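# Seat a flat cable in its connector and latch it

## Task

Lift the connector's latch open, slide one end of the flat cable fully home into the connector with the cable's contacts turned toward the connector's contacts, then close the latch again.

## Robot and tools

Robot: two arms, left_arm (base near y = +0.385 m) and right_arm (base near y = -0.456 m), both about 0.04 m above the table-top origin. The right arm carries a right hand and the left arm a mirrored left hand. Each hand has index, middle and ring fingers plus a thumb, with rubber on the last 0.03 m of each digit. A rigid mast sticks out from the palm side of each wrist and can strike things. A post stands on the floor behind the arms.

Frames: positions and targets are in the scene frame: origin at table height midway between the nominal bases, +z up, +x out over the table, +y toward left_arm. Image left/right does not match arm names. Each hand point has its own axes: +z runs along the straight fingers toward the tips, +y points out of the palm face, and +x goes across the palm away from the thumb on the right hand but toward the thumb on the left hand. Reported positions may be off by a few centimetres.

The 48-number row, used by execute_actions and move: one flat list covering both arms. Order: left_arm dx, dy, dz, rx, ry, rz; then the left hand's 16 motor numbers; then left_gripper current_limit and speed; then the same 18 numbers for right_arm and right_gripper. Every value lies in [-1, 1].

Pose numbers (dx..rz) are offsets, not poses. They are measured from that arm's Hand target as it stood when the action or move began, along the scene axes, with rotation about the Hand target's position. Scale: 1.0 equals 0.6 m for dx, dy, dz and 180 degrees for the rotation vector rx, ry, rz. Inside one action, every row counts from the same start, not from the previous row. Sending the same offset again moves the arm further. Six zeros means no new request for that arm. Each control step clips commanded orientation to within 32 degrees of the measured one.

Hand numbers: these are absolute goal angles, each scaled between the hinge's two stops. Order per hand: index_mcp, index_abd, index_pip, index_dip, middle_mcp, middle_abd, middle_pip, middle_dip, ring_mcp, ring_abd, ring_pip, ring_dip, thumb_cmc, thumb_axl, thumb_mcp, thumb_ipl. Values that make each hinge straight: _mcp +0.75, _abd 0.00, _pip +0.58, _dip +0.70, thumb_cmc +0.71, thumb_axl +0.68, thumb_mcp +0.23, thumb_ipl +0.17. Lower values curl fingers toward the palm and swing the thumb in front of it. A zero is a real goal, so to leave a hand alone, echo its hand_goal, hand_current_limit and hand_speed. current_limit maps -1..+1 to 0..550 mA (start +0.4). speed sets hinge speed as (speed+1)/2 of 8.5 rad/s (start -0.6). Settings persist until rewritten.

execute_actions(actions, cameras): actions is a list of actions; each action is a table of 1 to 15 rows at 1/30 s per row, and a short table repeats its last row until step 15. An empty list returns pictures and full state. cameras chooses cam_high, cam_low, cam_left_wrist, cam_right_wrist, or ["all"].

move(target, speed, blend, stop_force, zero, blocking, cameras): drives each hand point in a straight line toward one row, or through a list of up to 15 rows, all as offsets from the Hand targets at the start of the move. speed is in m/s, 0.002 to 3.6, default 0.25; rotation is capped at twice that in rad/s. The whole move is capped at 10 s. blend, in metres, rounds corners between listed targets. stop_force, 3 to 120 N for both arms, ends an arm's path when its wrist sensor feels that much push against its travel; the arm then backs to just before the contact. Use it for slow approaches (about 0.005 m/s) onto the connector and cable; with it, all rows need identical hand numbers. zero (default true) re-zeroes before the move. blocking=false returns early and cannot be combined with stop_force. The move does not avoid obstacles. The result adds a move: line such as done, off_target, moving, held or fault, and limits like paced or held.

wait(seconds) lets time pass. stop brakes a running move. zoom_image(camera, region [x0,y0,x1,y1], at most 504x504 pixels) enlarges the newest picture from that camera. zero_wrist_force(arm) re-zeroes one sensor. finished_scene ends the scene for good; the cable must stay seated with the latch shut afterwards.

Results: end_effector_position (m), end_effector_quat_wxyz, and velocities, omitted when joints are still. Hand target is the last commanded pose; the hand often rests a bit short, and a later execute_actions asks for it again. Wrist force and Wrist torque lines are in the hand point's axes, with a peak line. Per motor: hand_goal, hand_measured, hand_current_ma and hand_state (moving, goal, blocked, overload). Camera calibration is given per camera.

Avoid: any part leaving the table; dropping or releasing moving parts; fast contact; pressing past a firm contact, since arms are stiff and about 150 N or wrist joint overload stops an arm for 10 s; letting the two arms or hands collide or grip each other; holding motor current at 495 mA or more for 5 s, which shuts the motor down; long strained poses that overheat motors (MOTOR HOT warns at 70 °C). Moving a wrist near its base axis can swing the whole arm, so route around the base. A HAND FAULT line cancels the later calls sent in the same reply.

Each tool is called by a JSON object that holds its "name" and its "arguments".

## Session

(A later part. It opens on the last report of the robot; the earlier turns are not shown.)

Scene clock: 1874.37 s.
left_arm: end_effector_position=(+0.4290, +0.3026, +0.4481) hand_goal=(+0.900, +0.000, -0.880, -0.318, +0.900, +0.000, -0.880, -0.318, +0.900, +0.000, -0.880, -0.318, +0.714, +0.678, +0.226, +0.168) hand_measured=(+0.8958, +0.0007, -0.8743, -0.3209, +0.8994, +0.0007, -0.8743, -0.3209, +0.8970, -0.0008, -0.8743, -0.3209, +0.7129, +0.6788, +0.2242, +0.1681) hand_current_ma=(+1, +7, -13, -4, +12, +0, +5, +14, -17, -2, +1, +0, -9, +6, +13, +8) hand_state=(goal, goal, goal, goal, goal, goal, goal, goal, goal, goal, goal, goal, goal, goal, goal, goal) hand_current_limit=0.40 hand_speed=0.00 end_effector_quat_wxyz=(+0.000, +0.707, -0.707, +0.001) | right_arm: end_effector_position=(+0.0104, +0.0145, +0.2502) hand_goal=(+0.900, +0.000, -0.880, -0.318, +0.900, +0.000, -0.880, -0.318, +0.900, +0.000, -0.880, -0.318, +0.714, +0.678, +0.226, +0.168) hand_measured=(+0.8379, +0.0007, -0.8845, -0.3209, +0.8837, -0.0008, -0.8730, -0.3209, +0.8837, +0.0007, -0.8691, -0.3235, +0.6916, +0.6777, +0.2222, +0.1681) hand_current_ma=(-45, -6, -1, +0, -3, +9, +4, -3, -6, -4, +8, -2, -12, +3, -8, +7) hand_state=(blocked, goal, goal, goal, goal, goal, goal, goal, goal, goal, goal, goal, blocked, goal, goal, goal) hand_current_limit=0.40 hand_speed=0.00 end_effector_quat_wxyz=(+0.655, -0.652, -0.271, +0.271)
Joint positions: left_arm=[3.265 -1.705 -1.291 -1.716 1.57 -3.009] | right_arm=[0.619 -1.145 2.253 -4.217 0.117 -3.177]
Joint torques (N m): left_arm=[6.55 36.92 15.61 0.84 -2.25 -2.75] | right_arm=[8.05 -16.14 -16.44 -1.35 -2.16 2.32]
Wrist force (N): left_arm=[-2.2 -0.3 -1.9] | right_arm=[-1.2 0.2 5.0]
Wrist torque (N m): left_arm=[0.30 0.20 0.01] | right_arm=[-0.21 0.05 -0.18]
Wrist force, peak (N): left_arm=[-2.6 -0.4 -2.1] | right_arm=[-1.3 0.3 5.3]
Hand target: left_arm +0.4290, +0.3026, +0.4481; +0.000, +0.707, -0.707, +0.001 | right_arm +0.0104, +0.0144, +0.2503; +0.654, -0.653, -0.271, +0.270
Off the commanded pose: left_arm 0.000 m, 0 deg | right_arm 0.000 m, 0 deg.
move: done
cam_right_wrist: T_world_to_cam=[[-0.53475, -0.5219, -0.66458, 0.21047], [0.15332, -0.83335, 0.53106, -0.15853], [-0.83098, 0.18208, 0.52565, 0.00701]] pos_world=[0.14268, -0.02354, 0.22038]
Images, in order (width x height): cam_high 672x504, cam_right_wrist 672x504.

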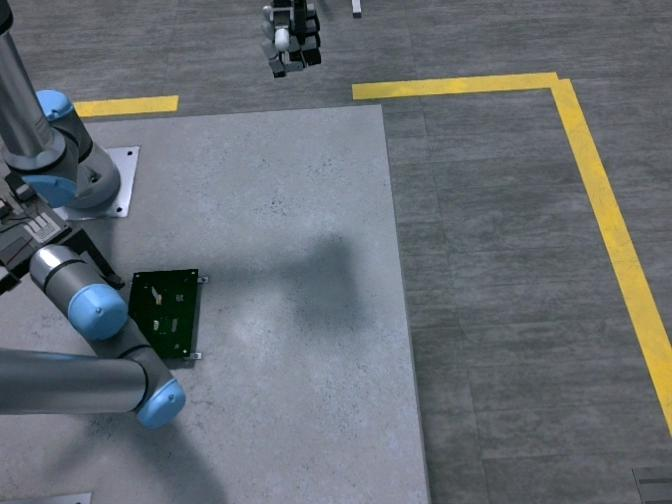

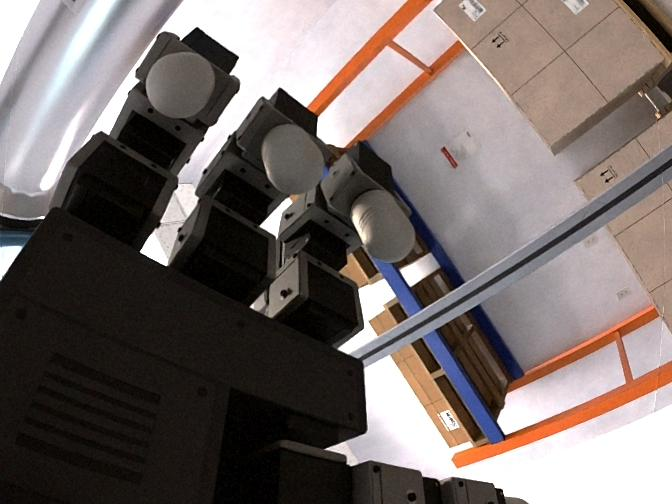

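{"name": "move", "arguments": {"target": [-0.315,-0.36,-0.43,0,0,0,0.9,0,-0.88,-0.319,0.9,0,-0.88,-0.319,0.9,0,-0.88,-0.319,0.714,0.678,0.226,0.168,0.4,0, 0,0,0,0,0,0,0.9,0,-0.88,-0.319,0.9,0,-0.88,-0.319,0.9,0,-0.88,-0.319,0.714,0.678,0.226,0.168,0.4,0], "speed": 0.2, "cameras": ["cam_left_wrist","cam_high"]}}

Scene clock: 1883.23 s.
left_arm: end_effector_position=(+0.2400, +0.0867, +0.1902) hand_goal=(+0.900, +0.000, -0.880, -0.318, +0.900, +0.000, -0.880, -0.318, +0.900, +0.000, -0.880, -0.318, +0.714, +0.678, +0.226, +0.168) hand_measured=(+0.8970, -0.0008, -0.8743, -0.3209, +0.8982, +0.0007, -0.8755, -0.3209, +0.8982, +0.0007, -0.8743, -0.3222, +0.7129, +0.6777, +0.2242, +0.1681) hand_current_ma=(-1, +2, +8, +7, +10, +10, -7, +7, -8, -10, +2, -2, -3, -3, +8, +4) hand_state=(goal, goal, goal, goal, goal, goal, goal, goal, goal, goal, goal, goal, goal, goal, goal, goal) hand_current_limit=0.40 hand_speed=0.00 end_effector_quat_wxyz=(+0.000, +0.707, -0.707, +0.001) | right_arm: end_effector_position=(+0.0104, +0.0145, +0.2502) hand_goal=(+0.900, +0.000, -0.880, -0.318, +0.900, +0.000, -0.880, -0.318, +0.900, +0.000, -0.880, -0.318, +0.714, +0.678, +0.226, +0.168) hand_measured=(+0.8367, +0.0021, -0.8845, -0.3209, +0.8825, +0.0007, -0.8730, -0.3209, +0.8825, +0.0007, -0.8704, -0.3235, +0.6903, +0.6777, +0.2222, +0.1681) hand_current_ma=(-41, +1, +2, -7, -3, +5, -3, +2, -2, +3, +11, +5, -6, +2, -14, +13) hand_state=(blocked, goal, goal, goal, goal, goal, goal, goal, goal, goal, goal, goal, blocked, goal, goal, goal) hand_current_limit=0.40 hand_speed=0.00 end_effector_quat_wxyz=(+0.655, -0.652, -0.271, +0.271)
Joint positions: left_arm=[2.783 -1.585 -2.105 -1.021 1.571 -3.491] | right_arm=[0.619 -1.145 2.253 -4.217 0.117 -3.176]
Joint torques (N m): left_arm=[-4.86 10 12.34 4.11 2.19 -2.7] | right_arm=[8.27 -15.72 -15.88 -1.27 -2.03 2.31]
Wrist force (N): left_arm=[-1.9 -0.4 -1.7] | right_arm=[-1.3 0.1 4.7]
Wrist torque (N m): left_arm=[0.29 0.16 0.05] | right_arm=[-0.20 0.07 -0.20]
Wrist force, peak (N): left_arm=[-2.6 -1.0 -2.7] | right_arm=[-1.6 0.1 5.1]
Hand target: left_arm +0.2400, +0.0866, +0.1901; +0.000, +0.707, -0.707, +0.001 | right_arm +0.0104, +0.0145, +0.2502; +0.655, -0.652, -0.271, +0.271
Off the commanded pose: left_arm 0.000 m, 0 deg | right_arm 0.000 m, 0 deg.
move: done
cam_left_wrist: T_world_to_cam=[[0.65218, 0.75804, -0.00563, -0.252], [0.52545, -0.44669, 0.72414, -0.26723], [0.54641, -0.47523, -0.68963, 0.17075]] pos_world=[0.21146, 0.1528, 0.30984]
Images, in order (width x height): cam_high 672x504, cam_left_wrist 672x504.

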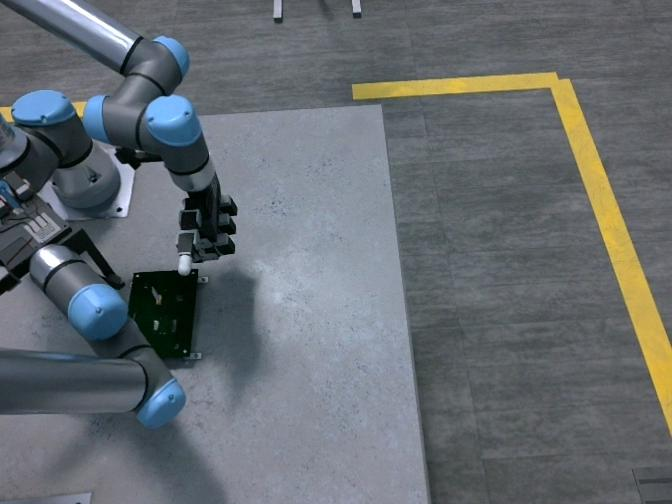

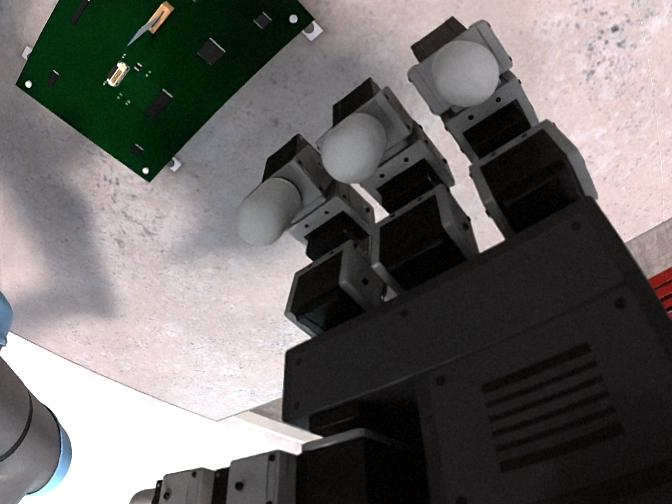

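{"name": "zoom_image", "arguments": {"camera": "cam_left_wrist", "region": [40, 0, 200, 120]}}

{"name": "zoom_image", "arguments": {"camera": "cam_left_wrist", "region": [90, 50, 146, 92]}}

Scaled by 3.150 from the camera's image (finer frame: 960x720).

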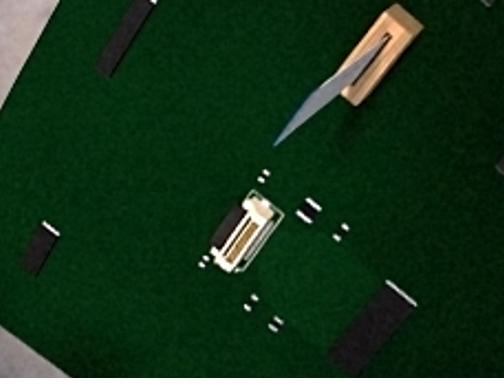

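Scaled by 9.000 from the camera's image (finer frame: 960x720).

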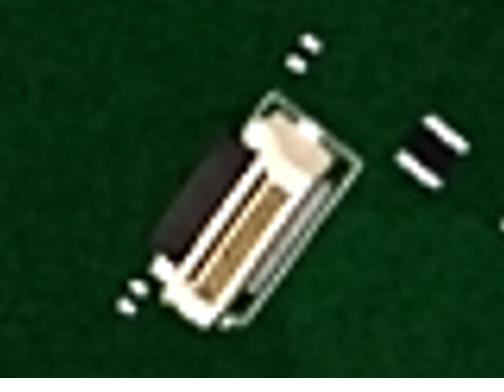

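{"name": "move", "arguments": {"target": [-0.033,-0.093,-0.209,0,0,0,0.9,0,-0.88,-0.319,0.9,0,-0.88,-0.319,0.9,0,-0.88,-0.319,0.714,0.678,0.226,0.168,0.4,0, 0,0,0,0,0,0,0.9,0,-0.88,-0.319,0.9,0,-0.88,-0.319,0.9,0,-0.88,-0.319,0.714,0.678,0.226,0.168,0.4,0], "speed": 0.1, "stop_force": 8, "cameras": ["cam_left_wrist"]}}

Scene clock: 1912.73 s.
left_arm: end_effector_position=(+0.2203, +0.0322, +0.0673) hand_goal=(+0.900, +0.000, -0.880, -0.318, +0.900, +0.000, -0.880, -0.318, +0.900, +0.000, -0.880, -0.318, +0.714, +0.678, +0.226, +0.168) hand_measured=(+0.9163, +0.0007, -0.8820, -0.3222, +0.9163, -0.0023, -0.8807, -0.3222, +0.9151, +0.0021, -0.8807, -0.3209, +0.7129, +0.6788, +0.2242, +0.1672) hand_current_ma=(+13, +3, +1, +12, +33, +2, +1, +6, +5, -7, -3, -11, -3, +20, +3, +4) hand_state=(goal, goal, goal, goal, goal, goal, goal, goal, goal, goal, goal, goal, goal, goal, goal, goal) hand_current_limit=0.40 hand_speed=0.00 end_effector_quat_wxyz=(+0.000, +0.707, -0.707, +0.001) | right_arm: end_effector_position=(+0.0104, +0.0145, +0.2502) hand_goal=(+0.900, +0.000, -0.880, -0.318, +0.900, +0.000, -0.880, -0.318, +0.900, +0.000, -0.880, -0.318, +0.714, +0.678, +0.226, +0.168) hand_measured=(+0.8367, +0.0007, -0.8845, -0.3209, +0.8825, -0.0008, -0.8730, -0.3209, +0.8837, +0.0007, -0.8704, -0.3235, +0.6916, +0.6777, +0.2222, +0.1681) hand_current_ma=(-50, -10, +13, +4, -3, +17, +6, +1, -4, -2, +9, -3, -15, -1, -16, +11) hand_state=(blocked, goal, goal, goal, goal, goal, goal, goal, goal, goal, goal, goal, blocked, goal, goal, goal) hand_current_limit=0.40 hand_speed=0.00 end_effector_quat_wxyz=(+0.655, -0.652, -0.271, +0.271)
Joint positions: left_arm=[2.654 -1.86 -2.193 -0.659 1.571 -3.619] | right_arm=[0.619 -1.145 2.253 -4.217 0.117 -3.176]
Joint torques (N m): left_arm=[5.48 34.57 5.58 -0.08 -2.52 3.09] | right_arm=[8.43 -15.37 -16.18 -1.26 -2.03 2.34]
Wrist force (N): left_arm=[-0.7 -4.1 -2.7] | right_arm=[-1.2 0.1 4.7]
Wrist torque (N m): left_arm=[0.40 0.11 0.11] | right_arm=[-0.20 0.06 -0.19]
Wrist force, peak (N): left_arm=[-4.5 -14.2 -8.8] | right_arm=[-1.6 0.1 5.0]
Hand target: left_arm +0.2203, +0.0321, +0.0673; +0.000, +0.707, -0.707, +0.001 (not the last commanded pose) | right_arm +0.0104, +0.0145, +0.2502; +0.655, -0.652, -0.271, +0.271
Off the commanded pose: left_arm 0.003 m, 0 deg | right_arm 0.000 m, 0 deg.
move: contact (left_arm)
cam_left_wrist: T_world_to_cam=[[0.65218, 0.75804, -0.00561, -0.19839], [0.52553, -0.44678, 0.72402, -0.1922], [0.54633, -0.47514, -0.68976, 0.07089]] pos_world=[0.19166, 0.0982, 0.18695]

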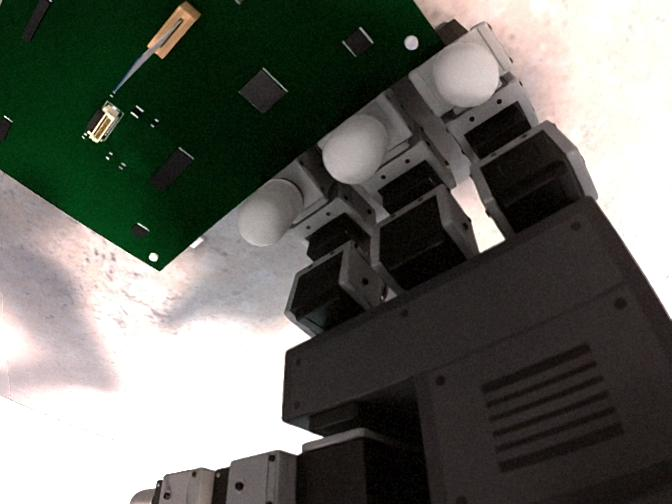

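{"name": "move", "arguments": {"target": [[0.04,0,0.01,0,0,0,0.9,0,-0.88,-0.319,0.9,0,-0.88,-0.319,0.9,0,-0.88,-0.319,0.714,0.678,0.226,0.168,0.4,0, 0,0,0,0,0,0,0.9,0,-0.88,-0.319,0.9,0,-0.88,-0.319,0.9,0,-0.88,-0.319,0.714,0.678,0.226,0.168,0.4,0]], "speed": 0.05, "cameras": ["cam_left_wrist"]}}

{"name": "zoom_image", "arguments": {"camera": "cam_left_wrist", "region": [50, 60, 160, 142]}}

Scene clock: 1923.93 s.
left_arm: end_effector_position=(+0.2442, +0.0321, +0.0732) hand_goal=(+0.900, +0.000, -0.880, -0.318, +0.900, +0.000, -0.880, -0.318, +0.900, +0.000, -0.880, -0.318, +0.714, +0.678, +0.226, +0.168) hand_measured=(+0.9006, +0.0007, -0.8794, -0.3209, +0.9030, -0.0008, -0.8781, -0.3222, +0.9030, +0.0021, -0.8768, -0.3209, +0.7142, +0.6788, +0.2242, +0.1681) hand_current_ma=(-1, +3, +11, +2, +9, +9, +7, +0, -13, +4, -4, -5, -15, +1, -4, +3) hand_state=(goal, goal, goal, goal, goal, goal, goal, goal, goal, goal, goal, goal, goal, goal, goal, goal) hand_current_limit=0.40 hand_speed=0.00 end_effector_quat_wxyz=(+0.000, +0.707, -0.707, +0.001) | right_arm: end_effector_position=(+0.0104, +0.0145, +0.2502) hand_goal=(+0.900, +0.000, -0.880, -0.318, +0.900, +0.000, -0.880, -0.318, +0.900, +0.000, -0.880, -0.318, +0.714, +0.678, +0.226, +0.168) hand_measured=(+0.8379, +0.0007, -0.8845, -0.3209, +0.8837, -0.0008, -0.8730, -0.3209, +0.8837, -0.0008, -0.8704, -0.3235, +0.6903, +0.6777, +0.2222, +0.1681) hand_current_ma=(-40, -10, +4, -3, +1, +14, +5, -7, -7, -8, +7, +7, -3, -6, -11, +9) hand_state=(blocked, goal, goal, goal, goal, goal, goal, goal, goal, goal, goal, goal, blocked, goal, goal, goal) hand_current_limit=0.40 hand_speed=0.00 end_effector_quat_wxyz=(+0.655, -0.652, -0.271, +0.271)
Joint positions: left_arm=[2.677 -1.879 -2.139 -0.693 1.571 -3.597] | right_arm=[0.619 -1.145 2.253 -4.217 0.117 -3.176]
Joint torques (N m): left_arm=[6.94 18.71 26.36 0.66 -1.83 3.1] | right_arm=[8.13 -15.77 -15.62 -1.12 -1.97 2.32]
Wrist force (N): left_arm=[-1.8 -0.9 -1.9] | right_arm=[-1.4 0.1 4.8]
Wrist torque (N m): left_arm=[0.23 0.14 -0.05] | right_arm=[-0.21 0.08 -0.20]
Wrist force, peak (N): left_arm=[-1.0 -4.4 -3.2] | right_arm=[-1.5 0.1 5.1]
Hand target: left_arm +0.2443, +0.0321, +0.0733; +0.000, +0.707, -0.707, +0.001 | right_arm +0.0104, +0.0145, +0.2502; +0.655, -0.652, -0.271, +0.271
Off the commanded pose: left_arm 0.000 m, 0 deg | right_arm 0.000 m, 0 deg.
move: done
cam_left_wrist: T_world_to_cam=[[0.65214, 0.75808, -0.00567, -0.21392], [0.52558, -0.44672, 0.72402, -0.20913], [0.54633, -0.47514, -0.68975, 0.06197]] pos_world=[0.21556, 0.0982, 0.19295]

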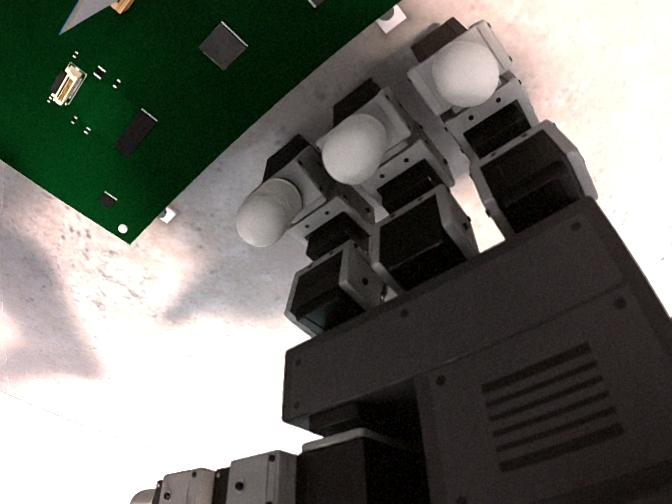

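Scaled by 4.582 from the camera's image (finer frame: 960x720).

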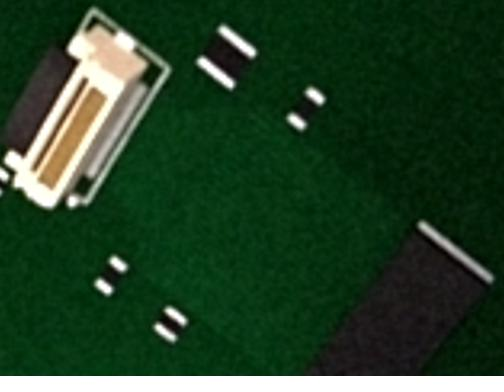

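{"name": "zoom_image", "arguments": {"camera": "cam_left_wrist", "region": [40, 54, 96, 110]}}

Scaled by 9.000 from the camera's image (finer frame: 960x720).

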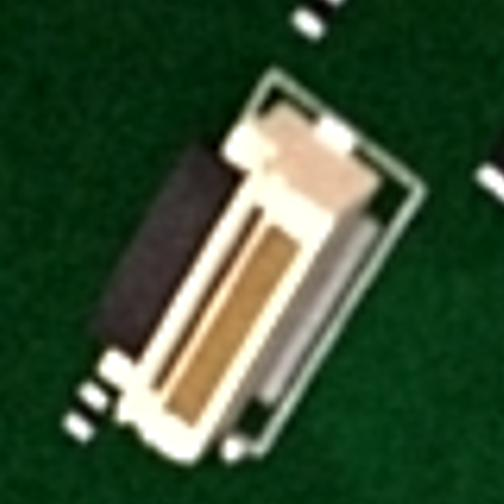

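{"name": "move", "arguments": {"target": [[0,0,0,0,0,0,0.9,0,-0.88,-0.319,0.9,0,-0.88,-0.319,0.9,0,-0.88,-0.319,0.714,0.678,0.226,0.168,0.4,0, -0.02,0,-0.16,0,0,0,0.9,0,-0.88,-0.319,0.9,0,-0.88,-0.319,0.9,0,-0.88,-0.319,0.714,0.678,0.226,0.168,0.4,0]], "speed": 0.1, "stop_force": 8, "cameras": ["cam_left_wrist"]}}

{"name": "zoom_image", "arguments": {"camera": "cam_left_wrist", "region": [0, 0, 260, 195]}}

Scene clock: 1977.17 s.
left_arm: end_effector_position=(+0.2443, +0.0321, +0.0733) hand_goal=(+0.900, +0.000, -0.880, -0.318, +0.900, +0.000, -0.880, -0.318, +0.900, +0.000, -0.880, -0.318, +0.714, +0.678, +0.226, +0.168) hand_measured=(+0.9006, -0.0008, -0.8794, -0.3222, +0.9018, -0.0008, -0.8794, -0.3222, +0.9018, +0.0007, -0.8768, -0.3209, +0.7142, +0.6788, +0.2242, +0.1681) hand_current_ma=(-2, +2, -4, +14, +9, +3, -6, +4, -5, -2, -9, -7, -5, +0, +0, -1) hand_state=(goal, goal, goal, goal, goal, goal, goal, goal, goal, goal, goal, goal, goal, goal, goal, goal) hand_current_limit=0.40 hand_speed=0.00 end_effector_quat_wxyz=(+0.000, +0.707, -0.707, +0.001) | right_arm: end_effector_position=(-0.0016, +0.0145, +0.1542) hand_goal=(+0.900, +0.000, -0.880, -0.318, +0.900, +0.000, -0.880, -0.318, +0.900, +0.000, -0.880, -0.318, +0.714, +0.678, +0.226, +0.168) hand_measured=(+0.8379, +0.0007, -0.8845, -0.3209, +0.8813, -0.0008, -0.8730, -0.3196, +0.8837, +0.0007, -0.8704, -0.3235, +0.6903, +0.6777, +0.2222, +0.1681) hand_current_ma=(-47, -2, +9, +0, +2, +8, +4, +0, -7, -10, +9, -9, -3, -1, -12, +7) hand_state=(blocked, goal, goal, goal, goal, goal, goal, goal, goal, goal, goal, goal, blocked, goal, goal, goal) hand_current_limit=0.40 hand_speed=0.00 end_effector_quat_wxyz=(+0.655, -0.652, -0.271, +0.271)
Joint positions: left_arm=[2.677 -1.879 -2.139 -0.693 1.571 -3.596] | right_arm=[0.641 -0.873 2.264 -4.491 0.095 -3.184]
Joint torques (N m): left_arm=[6.11 18.21 24.23 0.72 -1.49 2.94] | right_arm=[8.35 -19.88 -10.52 -1.32 -2.08 2.15]
Wrist force (N): left_arm=[-1.8 -0.6 -1.9] | right_arm=[-1.3 0.2 4.9]
Wrist torque (N m): left_arm=[0.27 0.15 -0.05] | right_arm=[-0.21 0.08 -0.22]
Wrist force, peak (N): left_arm=[-2.3 -0.7 -2.0] | right_arm=[-1.4 0.2 5.2]
Hand target: left_arm +0.2443, +0.0321, +0.0733; +0.000, +0.707, -0.707, +0.001 | right_arm -0.0016, +0.0145, +0.1542; +0.655, -0.652, -0.271, +0.271
Off the commanded pose: left_arm 0.000 m, 0 deg | right_arm 0.000 m, 0 deg.
move: done
cam_left_wrist: T_world_to_cam=[[0.65214, 0.75808, -0.00567, -0.21399], [0.52558, -0.44672, 0.72402, -0.20918], [0.54633, -0.47514, -0.68975, 0.06192]] pos_world=[0.21566, 0.0982, 0.19295]

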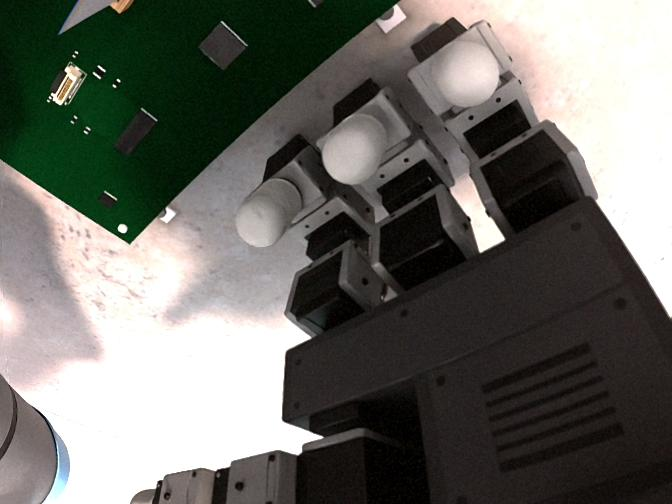

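Scaled by 1.938 from the camera's image (finer frame: 960x720).

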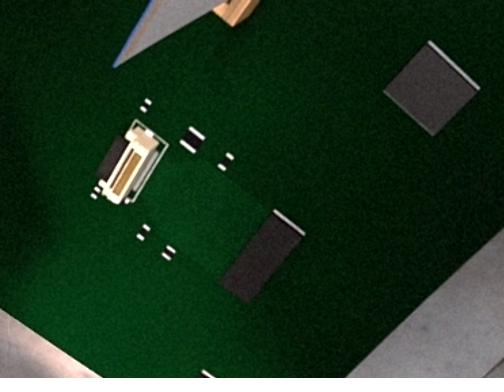

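{"name": "move", "arguments": {"target": [[0.0,0.02,0.036,0,0,0,0.9,0,-0.88,-0.319,0.9,0,-0.88,-0.319,0.9,0,-0.88,-0.319,0.714,0.678,0.226,0.168,0.4,0, 0,0,0,0,0,0,0.9,0,-0.88,-0.319,0.9,0,-0.88,-0.319,0.9,0,-0.88,-0.319,0.714,0.678,0.226,0.168,0.4,0],[-0.073,0.02,0.036,0,0,0,0.9,0,-0.88,-0.319,0.9,0,-0.88,-0.319,0.9,0,-0.88,-0.319,0.714,0.678,0.226,0.168,0.4,0, 0,0,0,0,0,0,0.9,0,-0.88,-0.319,0.9,0,-0.88,-0.319,0.9,0,-0.88,-0.319,0.714,0.678,0.226,0.168,0.4,0]], "speed": 0.1, "stop_force": 8, "cameras": ["cam_left_wrist"]}}

{"name": "zoom_image", "arguments": {"camera": "cam_left_wrist", "region": [0, 0, 336, 252]}}

Scene clock: 2000.13 s.
left_arm: end_effector_position=(+0.2005, +0.0441, +0.0949) hand_goal=(+0.900, +0.000, -0.880, -0.318, +0.900, +0.000, -0.880, -0.318, +0.900, +0.000, -0.880, -0.318, +0.714, +0.678, +0.226, +0.168) hand_measured=(+0.9006, -0.0008, -0.8781, -0.3222, +0.9018, -0.0008, -0.8781, -0.3209, +0.9018, +0.0007, -0.8781, -0.3209, +0.7142, +0.6788, +0.2242, +0.1672) hand_current_ma=(+3, -17, +7, +1, -2, +7, -6, +10, -11, -9, +7, -7, -4, +18, +0, +2) hand_state=(goal, goal, goal, goal, goal, goal, goal, goal, goal, goal, goal, goal, goal, goal, goal, goal) hand_current_limit=0.40 hand_speed=0.00 end_effector_quat_wxyz=(+0.000, +0.707, -0.707, +0.001) | right_arm: end_effector_position=(-0.0016, +0.0145, +0.1542) hand_goal=(+0.900, +0.000, -0.880, -0.318, +0.900, +0.000, -0.880, -0.318, +0.900, +0.000, -0.880, -0.318, +0.714, +0.678, +0.226, +0.168) hand_measured=(+0.8379, +0.0007, -0.8845, -0.3209, +0.8813, -0.0008, -0.8730, -0.3209, +0.8837, -0.0008, -0.8704, -0.3247, +0.6903, +0.6767, +0.2222, +0.1672) hand_current_ma=(-55, -13, +3, -8, +0, -1, +2, -9, -3, -10, +17, +3, -8, -5, -20, +11) hand_state=(blocked, goal, goal, goal, goal, goal, goal, goal, goal, goal, goal, goal, blocked, goal, goal, goal) hand_current_limit=0.40 hand_speed=0.00 end_effector_quat_wxyz=(+0.655, -0.652, -0.271, +0.271)
Joint positions: left_arm=[2.658 -1.753 -2.231 -0.727 1.571 -3.616] | right_arm=[0.641 -0.873 2.264 -4.491 0.095 -3.184]
Joint torques (N m): left_arm=[-5.12 32.16 9.46 3.86 1.08 -2.7] | right_arm=[8.11 -19.99 -10.24 -1.4 -2.12 2.36]
Wrist force (N): left_arm=[-2.0 -0.7 -1.9] | right_arm=[-1.5 0.4 4.7]
Wrist torque (N m): left_arm=[0.26 0.16 0.03] | right_arm=[-0.16 0.11 -0.23]
Wrist force, peak (N): left_arm=[-2.0 -1.4 -2.3] | right_arm=[-1.1 0.7 5.0]
Hand target: left_arm +0.2005, +0.0441, +0.0949; +0.000, +0.707, -0.707, +0.001 | right_arm -0.0016, +0.0145, +0.1542; +0.655, -0.652, -0.271, +0.271
Off the commanded pose: left_arm 0.000 m, 0 deg | right_arm 0.000 m, 0 deg.
move: done
cam_left_wrist: T_world_to_cam=[[0.65218, 0.75804, -0.00572, -0.19439], [0.52555, -0.4467, 0.72405, -0.19644], [0.54631, -0.47522, -0.68972, 0.10645]] pos_world=[0.17186, 0.1102, 0.21455]

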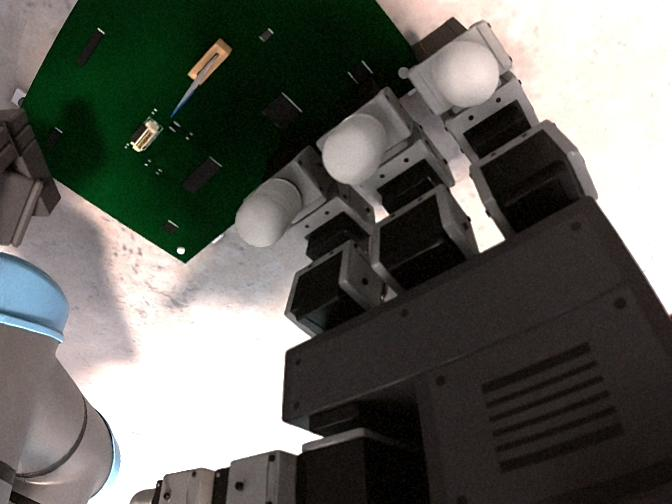

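Scaled by 1.500 from the camera's image (finer frame: 960x720).

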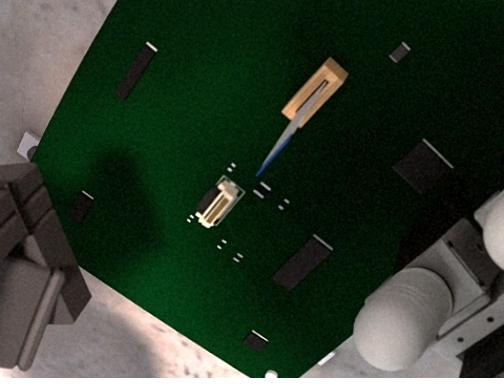

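{"name": "zoom_image", "arguments": {"camera": "cam_left_wrist", "region": [0, 90, 140, 250]}}

Scaled by 3.150 from the camera's image (finer frame: 960x720).

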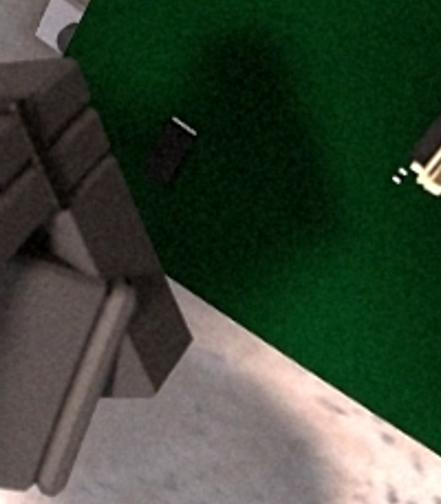

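{"name": "move", "arguments": {"target": [[0,0,0,0,0,0,0.9,0,-0.88,-0.319,0.9,0,-0.88,-0.319,0.9,0,-0.88,-0.319,0.714,0.678,0.226,0.168,0.4,0, -0.005,0.016,-0.07,0,0,0,0.9,0,-0.88,-0.319,0.9,0,-0.88,-0.319,0.9,0,-0.88,-0.319,0.714,0.678,0.226,0.168,0.4,0]], "speed": 0.06, "stop_force": 6, "cameras": ["cam_left_wrist"]}}

{"name": "zoom_image", "arguments": {"camera": "cam_left_wrist", "region": [0, 40, 200, 210]}}

Scene clock: 2028.23 s.
left_arm: end_effector_position=(+0.2005, +0.0441, +0.0949) hand_goal=(+0.900, +0.000, -0.880, -0.318, +0.900, +0.000, -0.880, -0.318, +0.900, +0.000, -0.880, -0.318, +0.714, +0.678, +0.226, +0.168) hand_measured=(+0.9006, -0.0008, -0.8794, -0.3222, +0.9030, +0.0007, -0.8781, -0.3222, +0.9006, +0.0007, -0.8768, -0.3209, +0.7129, +0.6788, +0.2242, +0.1672) hand_current_ma=(-1, -8, +1, +13, +11, +6, -6, +14, -1, -5, +6, -5, +5, +7, +2, +3) hand_state=(goal, goal, goal, goal, goal, goal, goal, goal, goal, goal, goal, goal, goal, goal, goal, goal) hand_current_limit=0.40 hand_speed=0.00 end_effector_quat_wxyz=(+0.000, +0.707, -0.707, +0.001) | right_arm: end_effector_position=(-0.0046, +0.0241, +0.1122) hand_goal=(+0.900, +0.000, -0.880, -0.318, +0.900, +0.000, -0.880, -0.318, +0.900, +0.000, -0.880, -0.318, +0.714, +0.678, +0.226, +0.168) hand_measured=(+0.8379, +0.0007, -0.8845, -0.3209, +0.8813, +0.0007, -0.8730, -0.3196, +0.8837, -0.0008, -0.8704, -0.3235, +0.6903, +0.6767, +0.2212, +0.1681) hand_current_ma=(-51, +1, +2, -2, +7, +10, +7, +1, -13, -4, +16, +2, -8, -5, -9, +11) hand_state=(blocked, goal, goal, goal, goal, goal, goal, goal, goal, goal, goal, goal, blocked, goal, goal, goal) hand_current_limit=0.40 hand_speed=0.00 end_effector_quat_wxyz=(+0.655, -0.652, -0.271, +0.271)
Joint positions: left_arm=[2.658 -1.753 -2.231 -0.727 1.571 -3.616] | right_arm=[0.667 -0.746 2.222 -4.561 0.069 -3.2]
Joint torques (N m): left_arm=[-5.48 32.5 9.05 3.7 1.83 -2.62] | right_arm=[8.03 -22.77 -8.41 -1.35 -2.18 2.32]
Wrist force (N): left_arm=[-1.8 -0.7 -2.1] | right_arm=[-1.2 0.0 4.9]
Wrist torque (N m): left_arm=[0.28 0.13 0.05] | right_arm=[-0.24 0.06 -0.20]
Wrist force, peak (N): left_arm=[-2.0 -0.9 -2.1] | right_arm=[-1.1 0.4 5.2]
Hand target: left_arm +0.2005, +0.0441, +0.0949; +0.000, +0.707, -0.707, +0.001 | right_arm -0.0046, +0.0241, +0.1122; +0.655, -0.652, -0.271, +0.271
Off the commanded pose: left_arm 0.000 m, 0 deg | right_arm 0.000 m, 0 deg.
move: done
cam_left_wrist: T_world_to_cam=[[0.65214, 0.75808, -0.00567, -0.1944], [0.52558, -0.44672, 0.72402, -0.19644], [0.54633, -0.47514, -0.68975, 0.10645]] pos_world=[0.17186, 0.1102, 0.21455]

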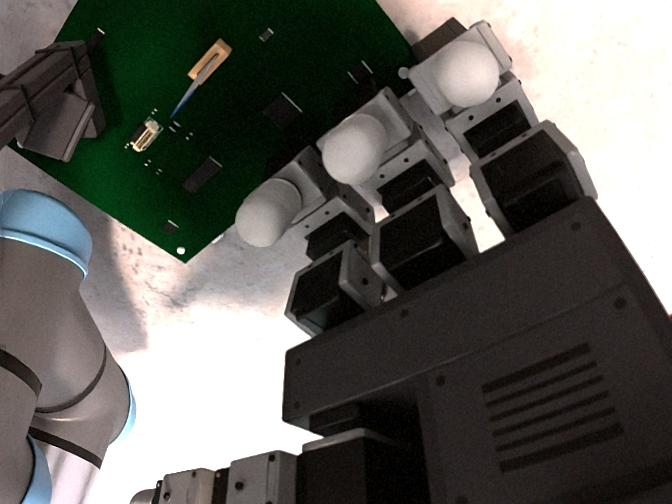

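Scaled by 2.520 from the camera's image (finer frame: 960x720).

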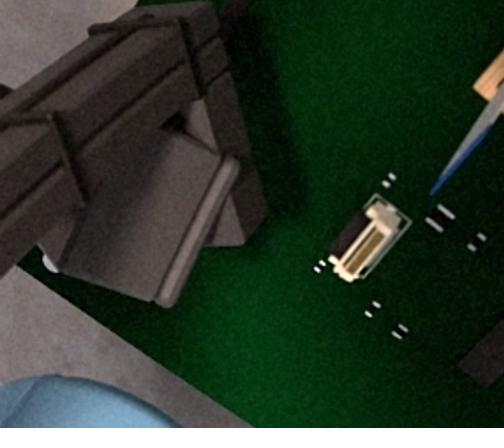

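{"name": "move", "arguments": {"target": [[0,0,0,0,0,0,0.9,0,-0.88,-0.319,0.9,0,-0.88,-0.319,0.9,0,-0.88,-0.319,0.714,0.678,0.226,0.168,0.4,0, 0.003,-0.158,0.04,0,0,0.1667,0.9,0,-0.88,-0.319,0.9,0,-0.88,-0.319,0.9,0,-0.88,-0.319,0.714,0.678,0.226,0.168,0.4,0],[0,0,0,0,0,0,0.9,0,-0.88,-0.319,0.9,0,-0.88,-0.319,0.9,0,-0.88,-0.319,0.714,0.678,0.226,0.168,0.4,0, 0.003,-0.158,-0.006,0,0,0.1667,0.9,0,-0.88,-0.319,0.9,0,-0.88,-0.319,0.9,0,-0.88,-0.319,0.714,0.678,0.226,0.168,0.4,0]], "speed": 0.1, "cameras": ["cam_left_wrist"]}}

{"name": "zoom_image", "arguments": {"camera": "cam_left_wrist", "region": [40, 70, 180, 180]}}

Scene clock: 2108.50 s.
left_arm: end_effector_position=(+0.2005, +0.0441, +0.0949) hand_goal=(+0.900, +0.000, -0.880, -0.318, +0.900, +0.000, -0.880, -0.318, +0.900, +0.000, -0.880, -0.318, +0.714, +0.678, +0.226, +0.168) hand_measured=(+0.9006, +0.0007, -0.8781, -0.3222, +0.9018, +0.0007, -0.8781, -0.3222, +0.9018, +0.0021, -0.8768, -0.3209, +0.7129, +0.6788, +0.2242, +0.1672) hand_current_ma=(-5, +2, -5, +16, -3, +18, +1, +11, -6, -4, +11, -5, -10, +8, -2, +2) hand_state=(goal, goal, goal, goal, goal, goal, goal, goal, goal, goal, goal, goal, goal, goal, goal, goal) hand_current_limit=0.40 hand_speed=0.00 end_effector_quat_wxyz=(+0.000, +0.707, -0.707, +0.001) | right_arm: end_effector_position=(-0.0037, -0.0229, +0.1241) hand_goal=(+0.900, +0.000, -0.880, -0.318, +0.900, +0.000, -0.880, -0.318, +0.900, +0.000, -0.880, -0.318, +0.714, +0.678, +0.226, +0.168) hand_measured=(+0.8379, +0.0007, -0.8858, -0.3209, +0.8813, -0.0008, -0.8730, -0.3196, +0.8837, -0.0008, -0.8704, -0.3235, +0.6903, +0.6777, +0.2222, +0.1700) hand_current_ma=(-50, -5, +2, +0, -8, +6, +6, -1, -1, +5, +2, +11, -8, -2, -12, +11) hand_state=(blocked, goal, goal, goal, goal, goal, goal, goal, goal, goal, goal, goal, blocked, goal, goal, goal) hand_current_limit=0.40 hand_speed=0.00 end_effector_quat_wxyz=(+0.614, -0.611, -0.353, +0.353)
Joint positions: left_arm=[2.658 -1.753 -2.231 -0.727 1.571 -3.616] | right_arm=[0.618 -0.77 2.162 -4.524 0.377 -3.152]
Joint torques (N m): left_arm=[-5.09 32.12 9.28 3.58 1.66 -2.71] | right_arm=[7.8 -22.51 3.08 -0.78 -2.04 -2.43]
Wrist force (N): left_arm=[-1.8 -0.8 -1.9] | right_arm=[-1.4 0.5 4.6]
Wrist torque (N m): left_arm=[0.25 0.13 0.06] | right_arm=[-0.15 0.06 -0.21]
Wrist force, peak (N): left_arm=[-2.0 -0.6 -2.3] | right_arm=[-1.4 0.3 5.3]
Hand target: left_arm +0.2005, +0.0441, +0.0949; +0.000, +0.707, -0.707, +0.001 | right_arm -0.0037, -0.0228, +0.1241; +0.614, -0.611, -0.353, +0.353 (not the last commanded pose)
Off the commanded pose: left_arm 0.000 m, 0 deg | right_arm 0.050 m, 15 deg.
move: held (right_arm; a check stopped the path); path passed 0 of 2 targets; limits=held
pose unreachable (right arm): on one or more control steps of this call, first in action 0 (counted from 0), this arm could not follow its commanded pose, so it was not sent that pose on those steps. It may still have moved: this result reports where it is.
cause: moving toward the commanded pose would bring a part of the arm too close to another arm (a part of this arm just beyond joint 5 (wrist 2) and a part of the left arm just beyond its joint 6 (wrist 3), 8 mm apart when this arm was first held).
cam_left_wrist: T_world_to_cam=[[0.65214, 0.75808, -0.00567, -0.1944], [0.52558, -0.44672, 0.72402, -0.19644], [0.54633, -0.47514, -0.68975, 0.10645]] pos_world=[0.17186, 0.1102, 0.21455]

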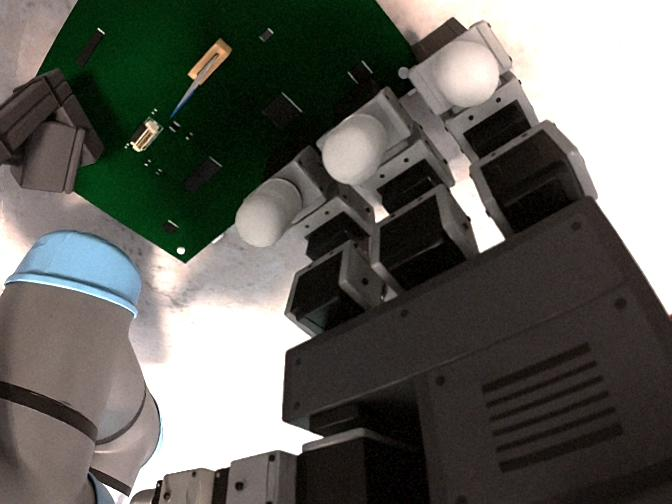

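Scaled by 3.600 from the camera's image (finer frame: 960x720).

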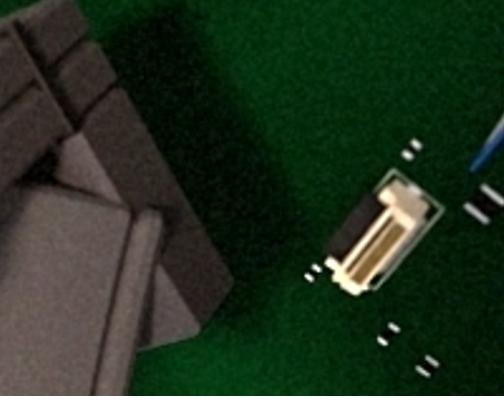

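{"name": "move", "arguments": {"target": [[0.03,0.045,0.075,0,0,0,0.9,0,-0.88,-0.319,0.9,0,-0.88,-0.319,0.9,0,-0.88,-0.319,0.714,0.678,0.226,0.168,0.4,0, 0,0,0,0,0,0,0.9,0,-0.88,-0.319,0.9,0,-0.88,-0.319,0.9,0,-0.88,-0.319,0.714,0.678,0.226,0.168,0.4,0]], "speed": 0.15}}

{"name": "move", "arguments": {"target": [[0,0,0,0,0,0,0.9,0,-0.88,-0.319,0.9,0,-0.88,-0.319,0.9,0,-0.88,-0.319,0.714,0.678,0.226,0.168,0.4,0, 0.001,-0.08,-0.006,0,0,0.083,0.9,0,-0.88,-0.319,0.9,0,-0.88,-0.319,0.9,0,-0.88,-0.319,0.714,0.678,0.226,0.168,0.4,0]], "speed": 0.06, "cameras": ["cam_left_wrist"]}}

{"name": "zoom_image", "arguments": {"camera": "cam_left_wrist", "region": [0, 20, 180, 160]}}

Scene clock: 2122.07 s.
left_arm: end_effector_position=(+0.2185, +0.0711, +0.1398) hand_goal=(+0.900, +0.000, -0.880, -0.318, +0.900, +0.000, -0.880, -0.318, +0.900, +0.000, -0.880, -0.318, +0.714, +0.678, +0.226, +0.168) hand_measured=(+0.9006, +0.0007, -0.8794, -0.3209, +0.9030, +0.0007, -0.8781, -0.3222, +0.9018, +0.0007, -0.8768, -0.3209, +0.7142, +0.6788, +0.2232, +0.1681) hand_current_ma=(+1, -3, +3, +7, +4, +8, -3, +17, -7, -1, -3, -16, -16, +7, +2, -2) hand_state=(goal, goal, goal, goal, goal, goal, goal, goal, goal, goal, goal, goal, goal, goal, goal, goal) hand_current_limit=0.40 hand_speed=0.00 end_effector_quat_wxyz=(+0.000, +0.707, -0.707, +0.001) | right_arm: end_effector_position=(-0.0037, -0.0228, +0.1241) hand_goal=(+0.900, +0.000, -0.880, -0.318, +0.900, +0.000, -0.880, -0.318, +0.900, +0.000, -0.880, -0.318, +0.714, +0.678, +0.226, +0.168) hand_measured=(+0.8379, +0.0007, -0.8845, -0.3209, +0.8813, -0.0008, -0.8730, -0.3209, +0.8837, -0.0008, -0.8704, -0.3235, +0.6903, +0.6777, +0.2222, +0.1700) hand_current_ma=(-49, -5, +13, -8, +4, +3, -3, +0, -9, -5, +17, -2, -9, -7, +1, +12) hand_state=(blocked, goal, goal, goal, goal, goal, goal, goal, goal, goal, goal, goal, blocked, goal, goal, goal) hand_current_limit=0.40 hand_speed=0.00 end_effector_quat_wxyz=(+0.614, -0.611, -0.353, +0.353)
Joint positions: left_arm=[2.732 -1.65 -2.194 -0.867 1.571 -3.542] | right_arm=[0.618 -0.77 2.162 -4.524 0.377 -3.152]
Joint torques (N m): left_arm=[5.88 29.87 26.16 0.8 -2.4 3.05] | right_arm=[8.7 -22.46 3.89 -0.75 -2.24 -2.49]
Wrist force (N): left_arm=[-1.8 -0.5 -1.9] | right_arm=[-1.2 0.4 4.8]
Wrist torque (N m): left_arm=[0.28 0.13 -0.04] | right_arm=[-0.17 0.04 -0.19]
Wrist force, peak (N): left_arm=[-2.3 -0.9 -2.5] | right_arm=[-1.2 0.6 5.1]
Hand target: left_arm +0.2185, +0.0711, +0.1399; +0.000, +0.707, -0.707, +0.001 | right_arm -0.0037, -0.0228, +0.1241; +0.614, -0.611, -0.353, +0.353
Off the commanded pose: left_arm 0.000 m, 0 deg | right_arm 0.000 m, 0 deg.
move: done

Scene clock: 2124.70 s.
left_arm: end_effector_position=(+0.2185, +0.0711, +0.1399) hand_goal=(+0.900, +0.000, -0.880, -0.318, +0.900, +0.000, -0.880, -0.318, +0.900, +0.000, -0.880, -0.318, +0.714, +0.678, +0.226, +0.168) hand_measured=(+0.9006, +0.0007, -0.8794, -0.3222, +0.9030, +0.0007, -0.8781, -0.3222, +0.9018, +0.0007, -0.8768, -0.3209, +0.7142, +0.6788, +0.2242, +0.1681) hand_current_ma=(+0, +17, +0, +11, +12, +30, -8, -1, -7, -5, -2, -5, -4, -6, -2, -5) hand_state=(goal, goal, goal, goal, goal, goal, goal, goal, goal, goal, goal, goal, goal, goal, goal, goal) hand_current_limit=0.40 hand_speed=0.00 end_effector_quat_wxyz=(+0.000, +0.707, -0.707, +0.001) | right_arm: end_effector_position=(-0.0031, -0.0708, +0.1205) hand_goal=(+0.900, +0.000, -0.880, -0.318, +0.900, +0.000, -0.880, -0.318, +0.900, +0.000, -0.880, -0.318, +0.714, +0.678, +0.226, +0.168) hand_measured=(+0.8379, +0.0007, -0.8845, -0.3209, +0.8813, -0.0008, -0.8730, -0.3209, +0.8837, -0.0023, -0.8704, -0.3247, +0.6903, +0.6777, +0.2222, +0.1700) hand_current_ma=(-43, -5, +3, +1, -12, +6, +5, -8, -5, -5, +5, +0, -10, -6, -7, +15) hand_state=(blocked, goal, goal, goal, goal, goal, goal, goal, goal, goal, goal, goal, blocked, goal, goal, goal) hand_current_limit=0.40 hand_speed=0.00 end_effector_quat_wxyz=(+0.563, -0.560, -0.429, +0.430)
Joint positions: left_arm=[2.732 -1.65 -2.194 -0.867 1.571 -3.542] | right_arm=[0.609 -0.749 2.107 -4.493 0.647 -3.148]
Joint torques (N m): left_arm=[6.36 30.76 27.06 0.62 -2.55 3.08] | right_arm=[8.36 -23.86 -9.6 2.4 1.8 2.21]
Wrist force (N): left_arm=[-1.8 -0.7 -2.0] | right_arm=[-1.4 0.7 4.8]
Wrist torque (N m): left_arm=[0.25 0.13 -0.04] | right_arm=[-0.14 0.06 -0.18]
Wrist force, peak (N): left_arm=[-2.0 -0.7 -1.9] | right_arm=[-1.5 0.5 5.1]
Hand target: left_arm +0.2185, +0.0711, +0.1399; +0.000, +0.707, -0.707, +0.001 | right_arm -0.0031, -0.0708, +0.1205; +0.563, -0.560, -0.429, +0.430
Off the commanded pose: left_arm 0.000 m, 0 deg | right_arm 0.000 m, 0 deg.
move: done
cam_left_wrist: T_world_to_cam=[[0.65214, 0.75808, -0.00567, -0.22635], [0.52558, -0.44672, 0.72402, -0.22642], [0.54633, -0.47514, -0.68975, 0.14048]] pos_world=[0.18986, 0.1372, 0.25955]

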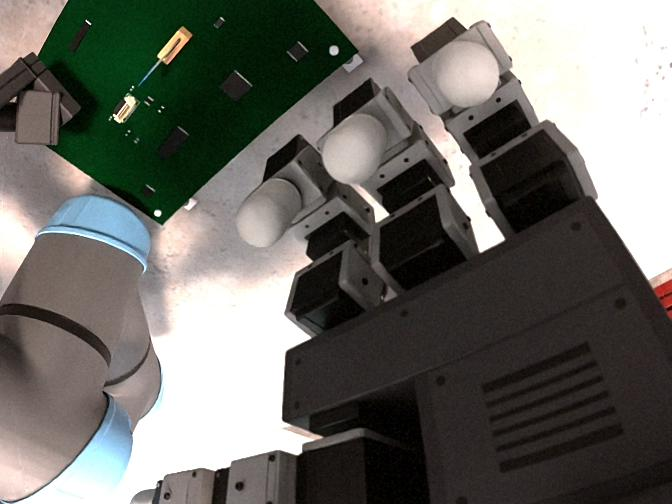

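Scaled by 2.800 from the camera's image (finer frame: 960x720).

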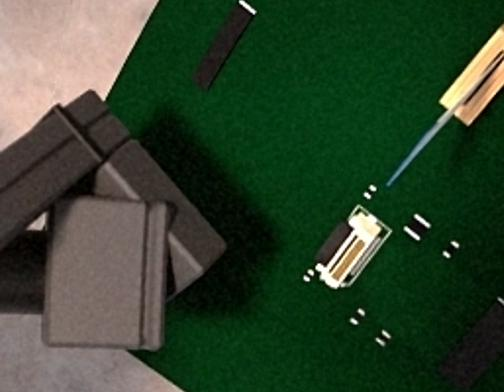

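{"name": "move", "arguments": {"target": [[0,0,0,0,0,0,0.9,0,-0.88,-0.319,0.9,0,-0.88,-0.319,0.9,0,-0.88,-0.319,0.714,0.678,0.226,0.168,0.4,0, 0.008,-0.0355,-0.021,0,0,0.0389,0.9,0,-0.88,-0.319,0.9,0,-0.88,-0.319,0.9,0,-0.88,-0.319,0.714,0.678,0.226,0.168,0.4,0]], "speed": 0.06, "cameras": ["cam_left_wrist"]}}

{"name": "zoom_image", "arguments": {"camera": "cam_left_wrist", "region": [20, 20, 160, 160]}}

Scene clock: 2157.80 s.
left_arm: end_effector_position=(+0.2185, +0.0711, +0.1399) hand_goal=(+0.900, +0.000, -0.880, -0.318, +0.900, +0.000, -0.880, -0.318, +0.900, +0.000, -0.880, -0.318, +0.714, +0.678, +0.226, +0.168) hand_measured=(+0.9006, -0.0008, -0.8794, -0.3209, +0.9018, -0.0008, -0.8781, -0.3209, +0.9030, +0.0021, -0.8768, -0.3209, +0.7154, +0.6788, +0.2242, +0.1681) hand_current_ma=(-5, +4, +4, -1, +0, +18, +2, +5, -5, -3, +11, -6, -1, +8, +5, -9) hand_state=(goal, goal, goal, goal, goal, goal, goal, goal, goal, goal, goal, goal, goal, goal, goal, goal) hand_current_limit=0.40 hand_speed=0.00 end_effector_quat_wxyz=(+0.000, +0.707, -0.707, +0.001) | right_arm: end_effector_position=(+0.0017, -0.0921, +0.1079) hand_goal=(+0.900, +0.000, -0.880, -0.318, +0.900, +0.000, -0.880, -0.318, +0.900, +0.000, -0.880, -0.318, +0.714, +0.678, +0.226, +0.168) hand_measured=(+0.8379, +0.0007, -0.8845, -0.3209, +0.8813, -0.0008, -0.8730, -0.3196, +0.8837, -0.0023, -0.8691, -0.3235, +0.6903, +0.6777, +0.2212, +0.1700) hand_current_ma=(-56, +2, +8, -7, -2, +11, +10, +2, -8, +0, +15, +3, -17, -11, -6, +12) hand_state=(blocked, goal, goal, goal, goal, goal, goal, goal, goal, goal, goal, goal, blocked, goal, goal, goal) hand_current_limit=0.40 hand_speed=0.00 end_effector_quat_wxyz=(+0.536, -0.533, -0.462, +0.463)
Joint positions: left_arm=[2.732 -1.65 -2.194 -0.867 1.571 -3.542] | right_arm=[0.61 -0.71 2.069 -4.496 0.768 -3.147]
Joint torques (N m): left_arm=[5.75 30.07 26.88 0.6 -2.47 3.08] | right_arm=[7.64 -25.08 -9.78 -0.19 1.87 2.15]
Wrist force (N): left_arm=[-1.7 -0.7 -1.8] | right_arm=[-1.5 0.4 4.7]
Wrist torque (N m): left_arm=[0.24 0.12 -0.03] | right_arm=[-0.17 0.09 -0.21]
Wrist force, peak (N): left_arm=[-2.0 -0.7 -2.1] | right_arm=[-1.5 0.6 5.1]
Hand target: left_arm +0.2185, +0.0711, +0.1399; +0.000, +0.707, -0.707, +0.001 | right_arm +0.0017, -0.0921, +0.1079; +0.536, -0.533, -0.462, +0.463
Off the commanded pose: left_arm 0.000 m, 0 deg | right_arm 0.000 m, 0 deg.
move: done
cam_left_wrist: T_world_to_cam=[[0.65214, 0.75808, -0.00567, -0.22635], [0.52558, -0.44672, 0.72402, -0.22642], [0.54633, -0.47514, -0.68975, 0.14048]] pos_world=[0.18986, 0.1372, 0.25955]

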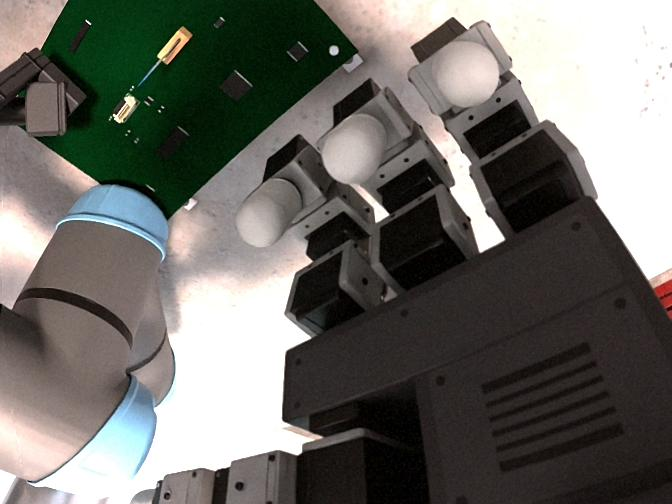

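Scaled by 3.600 from the camera's image (finer frame: 960x720).

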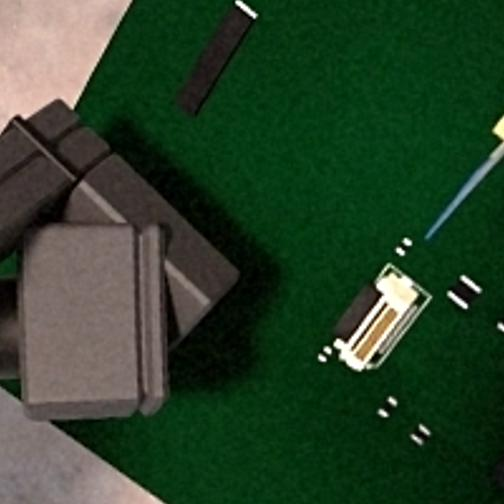

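{"name": "move", "arguments": {"target": [[0,0,0,0,0,0,0.9,0,-0.88,-0.319,0.9,0,-0.88,-0.319,0.9,0,-0.88,-0.319,0.714,0.678,0.226,0.168,0.4,0, 0,0,-0.030,0,0,0,0.9,0,-0.88,-0.319,0.9,0,-0.88,-0.319,0.9,0,-0.88,-0.319,0.714,0.678,0.226,0.168,0.4,0]], "speed": 0.008, "stop_force": 3, "cameras": ["cam_left_wrist"]}}

{"name": "zoom_image", "arguments": {"camera": "cam_left_wrist", "region": [60, 60, 160, 160]}}

Scene clock: 2167.90 s.
left_arm: end_effector_position=(+0.2185, +0.0711, +0.1399) hand_goal=(+0.900, +0.000, -0.880, -0.318, +0.900, +0.000, -0.880, -0.318, +0.900, +0.000, -0.880, -0.318, +0.714, +0.678, +0.226, +0.168) hand_measured=(+0.9018, -0.0008, -0.8794, -0.3209, +0.9018, -0.0008, -0.8781, -0.3209, +0.9018, +0.0007, -0.8768, -0.3209, +0.7142, +0.6788, +0.2232, +0.1681) hand_current_ma=(+4, -10, -5, +6, +10, +15, +3, +4, -8, -8, -1, -2, -12, -1, +4, +7) hand_state=(goal, goal, goal, goal, goal, goal, goal, goal, goal, goal, goal, goal, goal, goal, goal, goal) hand_current_limit=0.40 hand_speed=0.00 end_effector_quat_wxyz=(+0.000, +0.707, -0.707, +0.001) | right_arm: end_effector_position=(+0.0018, -0.0921, +0.1036) hand_goal=(+0.900, +0.000, -0.880, -0.318, +0.900, +0.000, -0.880, -0.318, +0.900, +0.000, -0.880, -0.318, +0.714, +0.678, +0.226, +0.168) hand_measured=(+0.8391, +0.0007, -0.8845, -0.3209, +0.8801, -0.0008, -0.8730, -0.3209, +0.8813, -0.0023, -0.8704, -0.3247, +0.6891, +0.6767, +0.2212, +0.1700) hand_current_ma=(-50, +5, +1, -10, -2, +12, +1, -5, -2, -6, +5, +5, -14, -2, -12, +14) hand_state=(blocked, goal, goal, goal, goal, goal, goal, goal, goal, goal, goal, goal, blocked, goal, goal, goal) hand_current_limit=0.40 hand_speed=0.00 end_effector_quat_wxyz=(+0.536, -0.533, -0.462, +0.463)
Joint positions: left_arm=[2.732 -1.65 -2.194 -0.867 1.571 -3.542] | right_arm=[0.61 -0.699 2.066 -4.503 0.769 -3.147]
Joint torques (N m): left_arm=[5.96 29.65 27.24 0.79 -2.19 2.74] | right_arm=[1.31 -31.92 -3.17 1.01 -0.19 -0.09]
Wrist force (N): left_arm=[-1.7 -0.5 -2.0] | right_arm=[-1.6 0.0 4.5]
Wrist torque (N m): left_arm=[0.28 0.11 -0.03] | right_arm=[-0.22 0.12 -0.23]
Wrist force, peak (N): left_arm=[-1.9 -0.5 -2.2] | right_arm=[-1.5 0.6 4.9]
Hand target: left_arm +0.2185, +0.0711, +0.1399; +0.000, +0.707, -0.707, +0.001 | right_arm +0.0018, -0.0921, +0.1036; +0.536, -0.533, -0.462, +0.463 (not the last commanded pose)
Off the commanded pose: left_arm 0.000 m, 0 deg | right_arm 0.014 m, 0 deg.
FORCE FAULT: contact force on the right arm reached its limit, and that arm stopped. The contact can be on any part of that arm, not only on its tool. That arm's remaining commands of this call were not run. That arm is still stopped at the end of this call. That arm stays stopped for about 10 more seconds. Until then a move that you send moves the other arm only, and its call returns only when the move has ended. Once the stop has ended, the next robot result says so. If the stop ends while you think or write, that arm runs what you send next, counted from a new Hand target: where the arm stands when the stop ends. While its stop runs, that arm, its gripper or tool too, takes no new command. Until it ends, the stop uses up actions while you think or wait. An arm that is not stopped still takes commands.
move: fault (right_arm)
cam_left_wrist: T_world_to_cam=[[0.65214, 0.75808, -0.00567, -0.22635], [0.52558, -0.44672, 0.72402, -0.22642], [0.54633, -0.47514, -0.68975, 0.14048]] pos_world=[0.18986, 0.1372, 0.25955]

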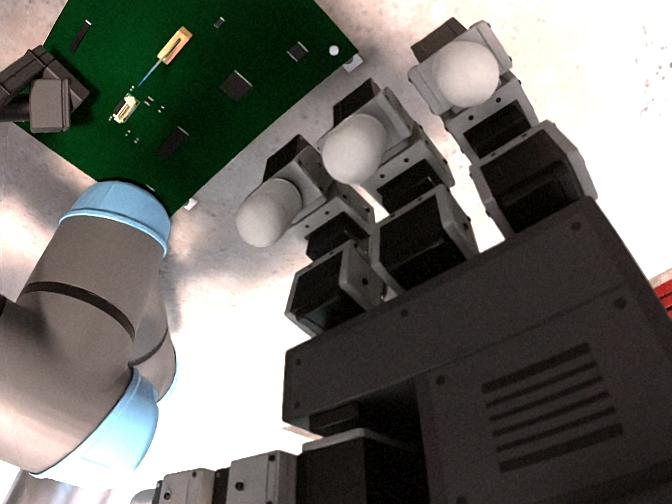

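Scaled by 5.040 from the camera's image (finer frame: 960x720).

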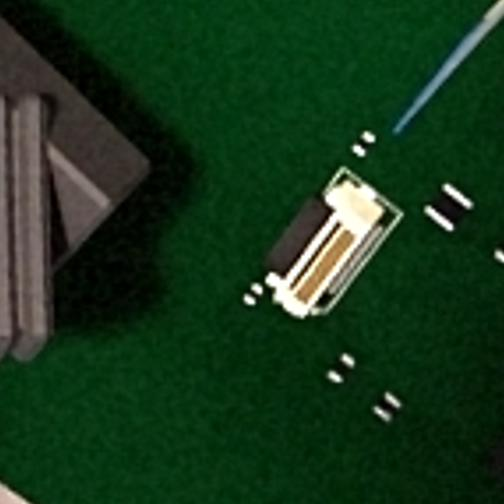

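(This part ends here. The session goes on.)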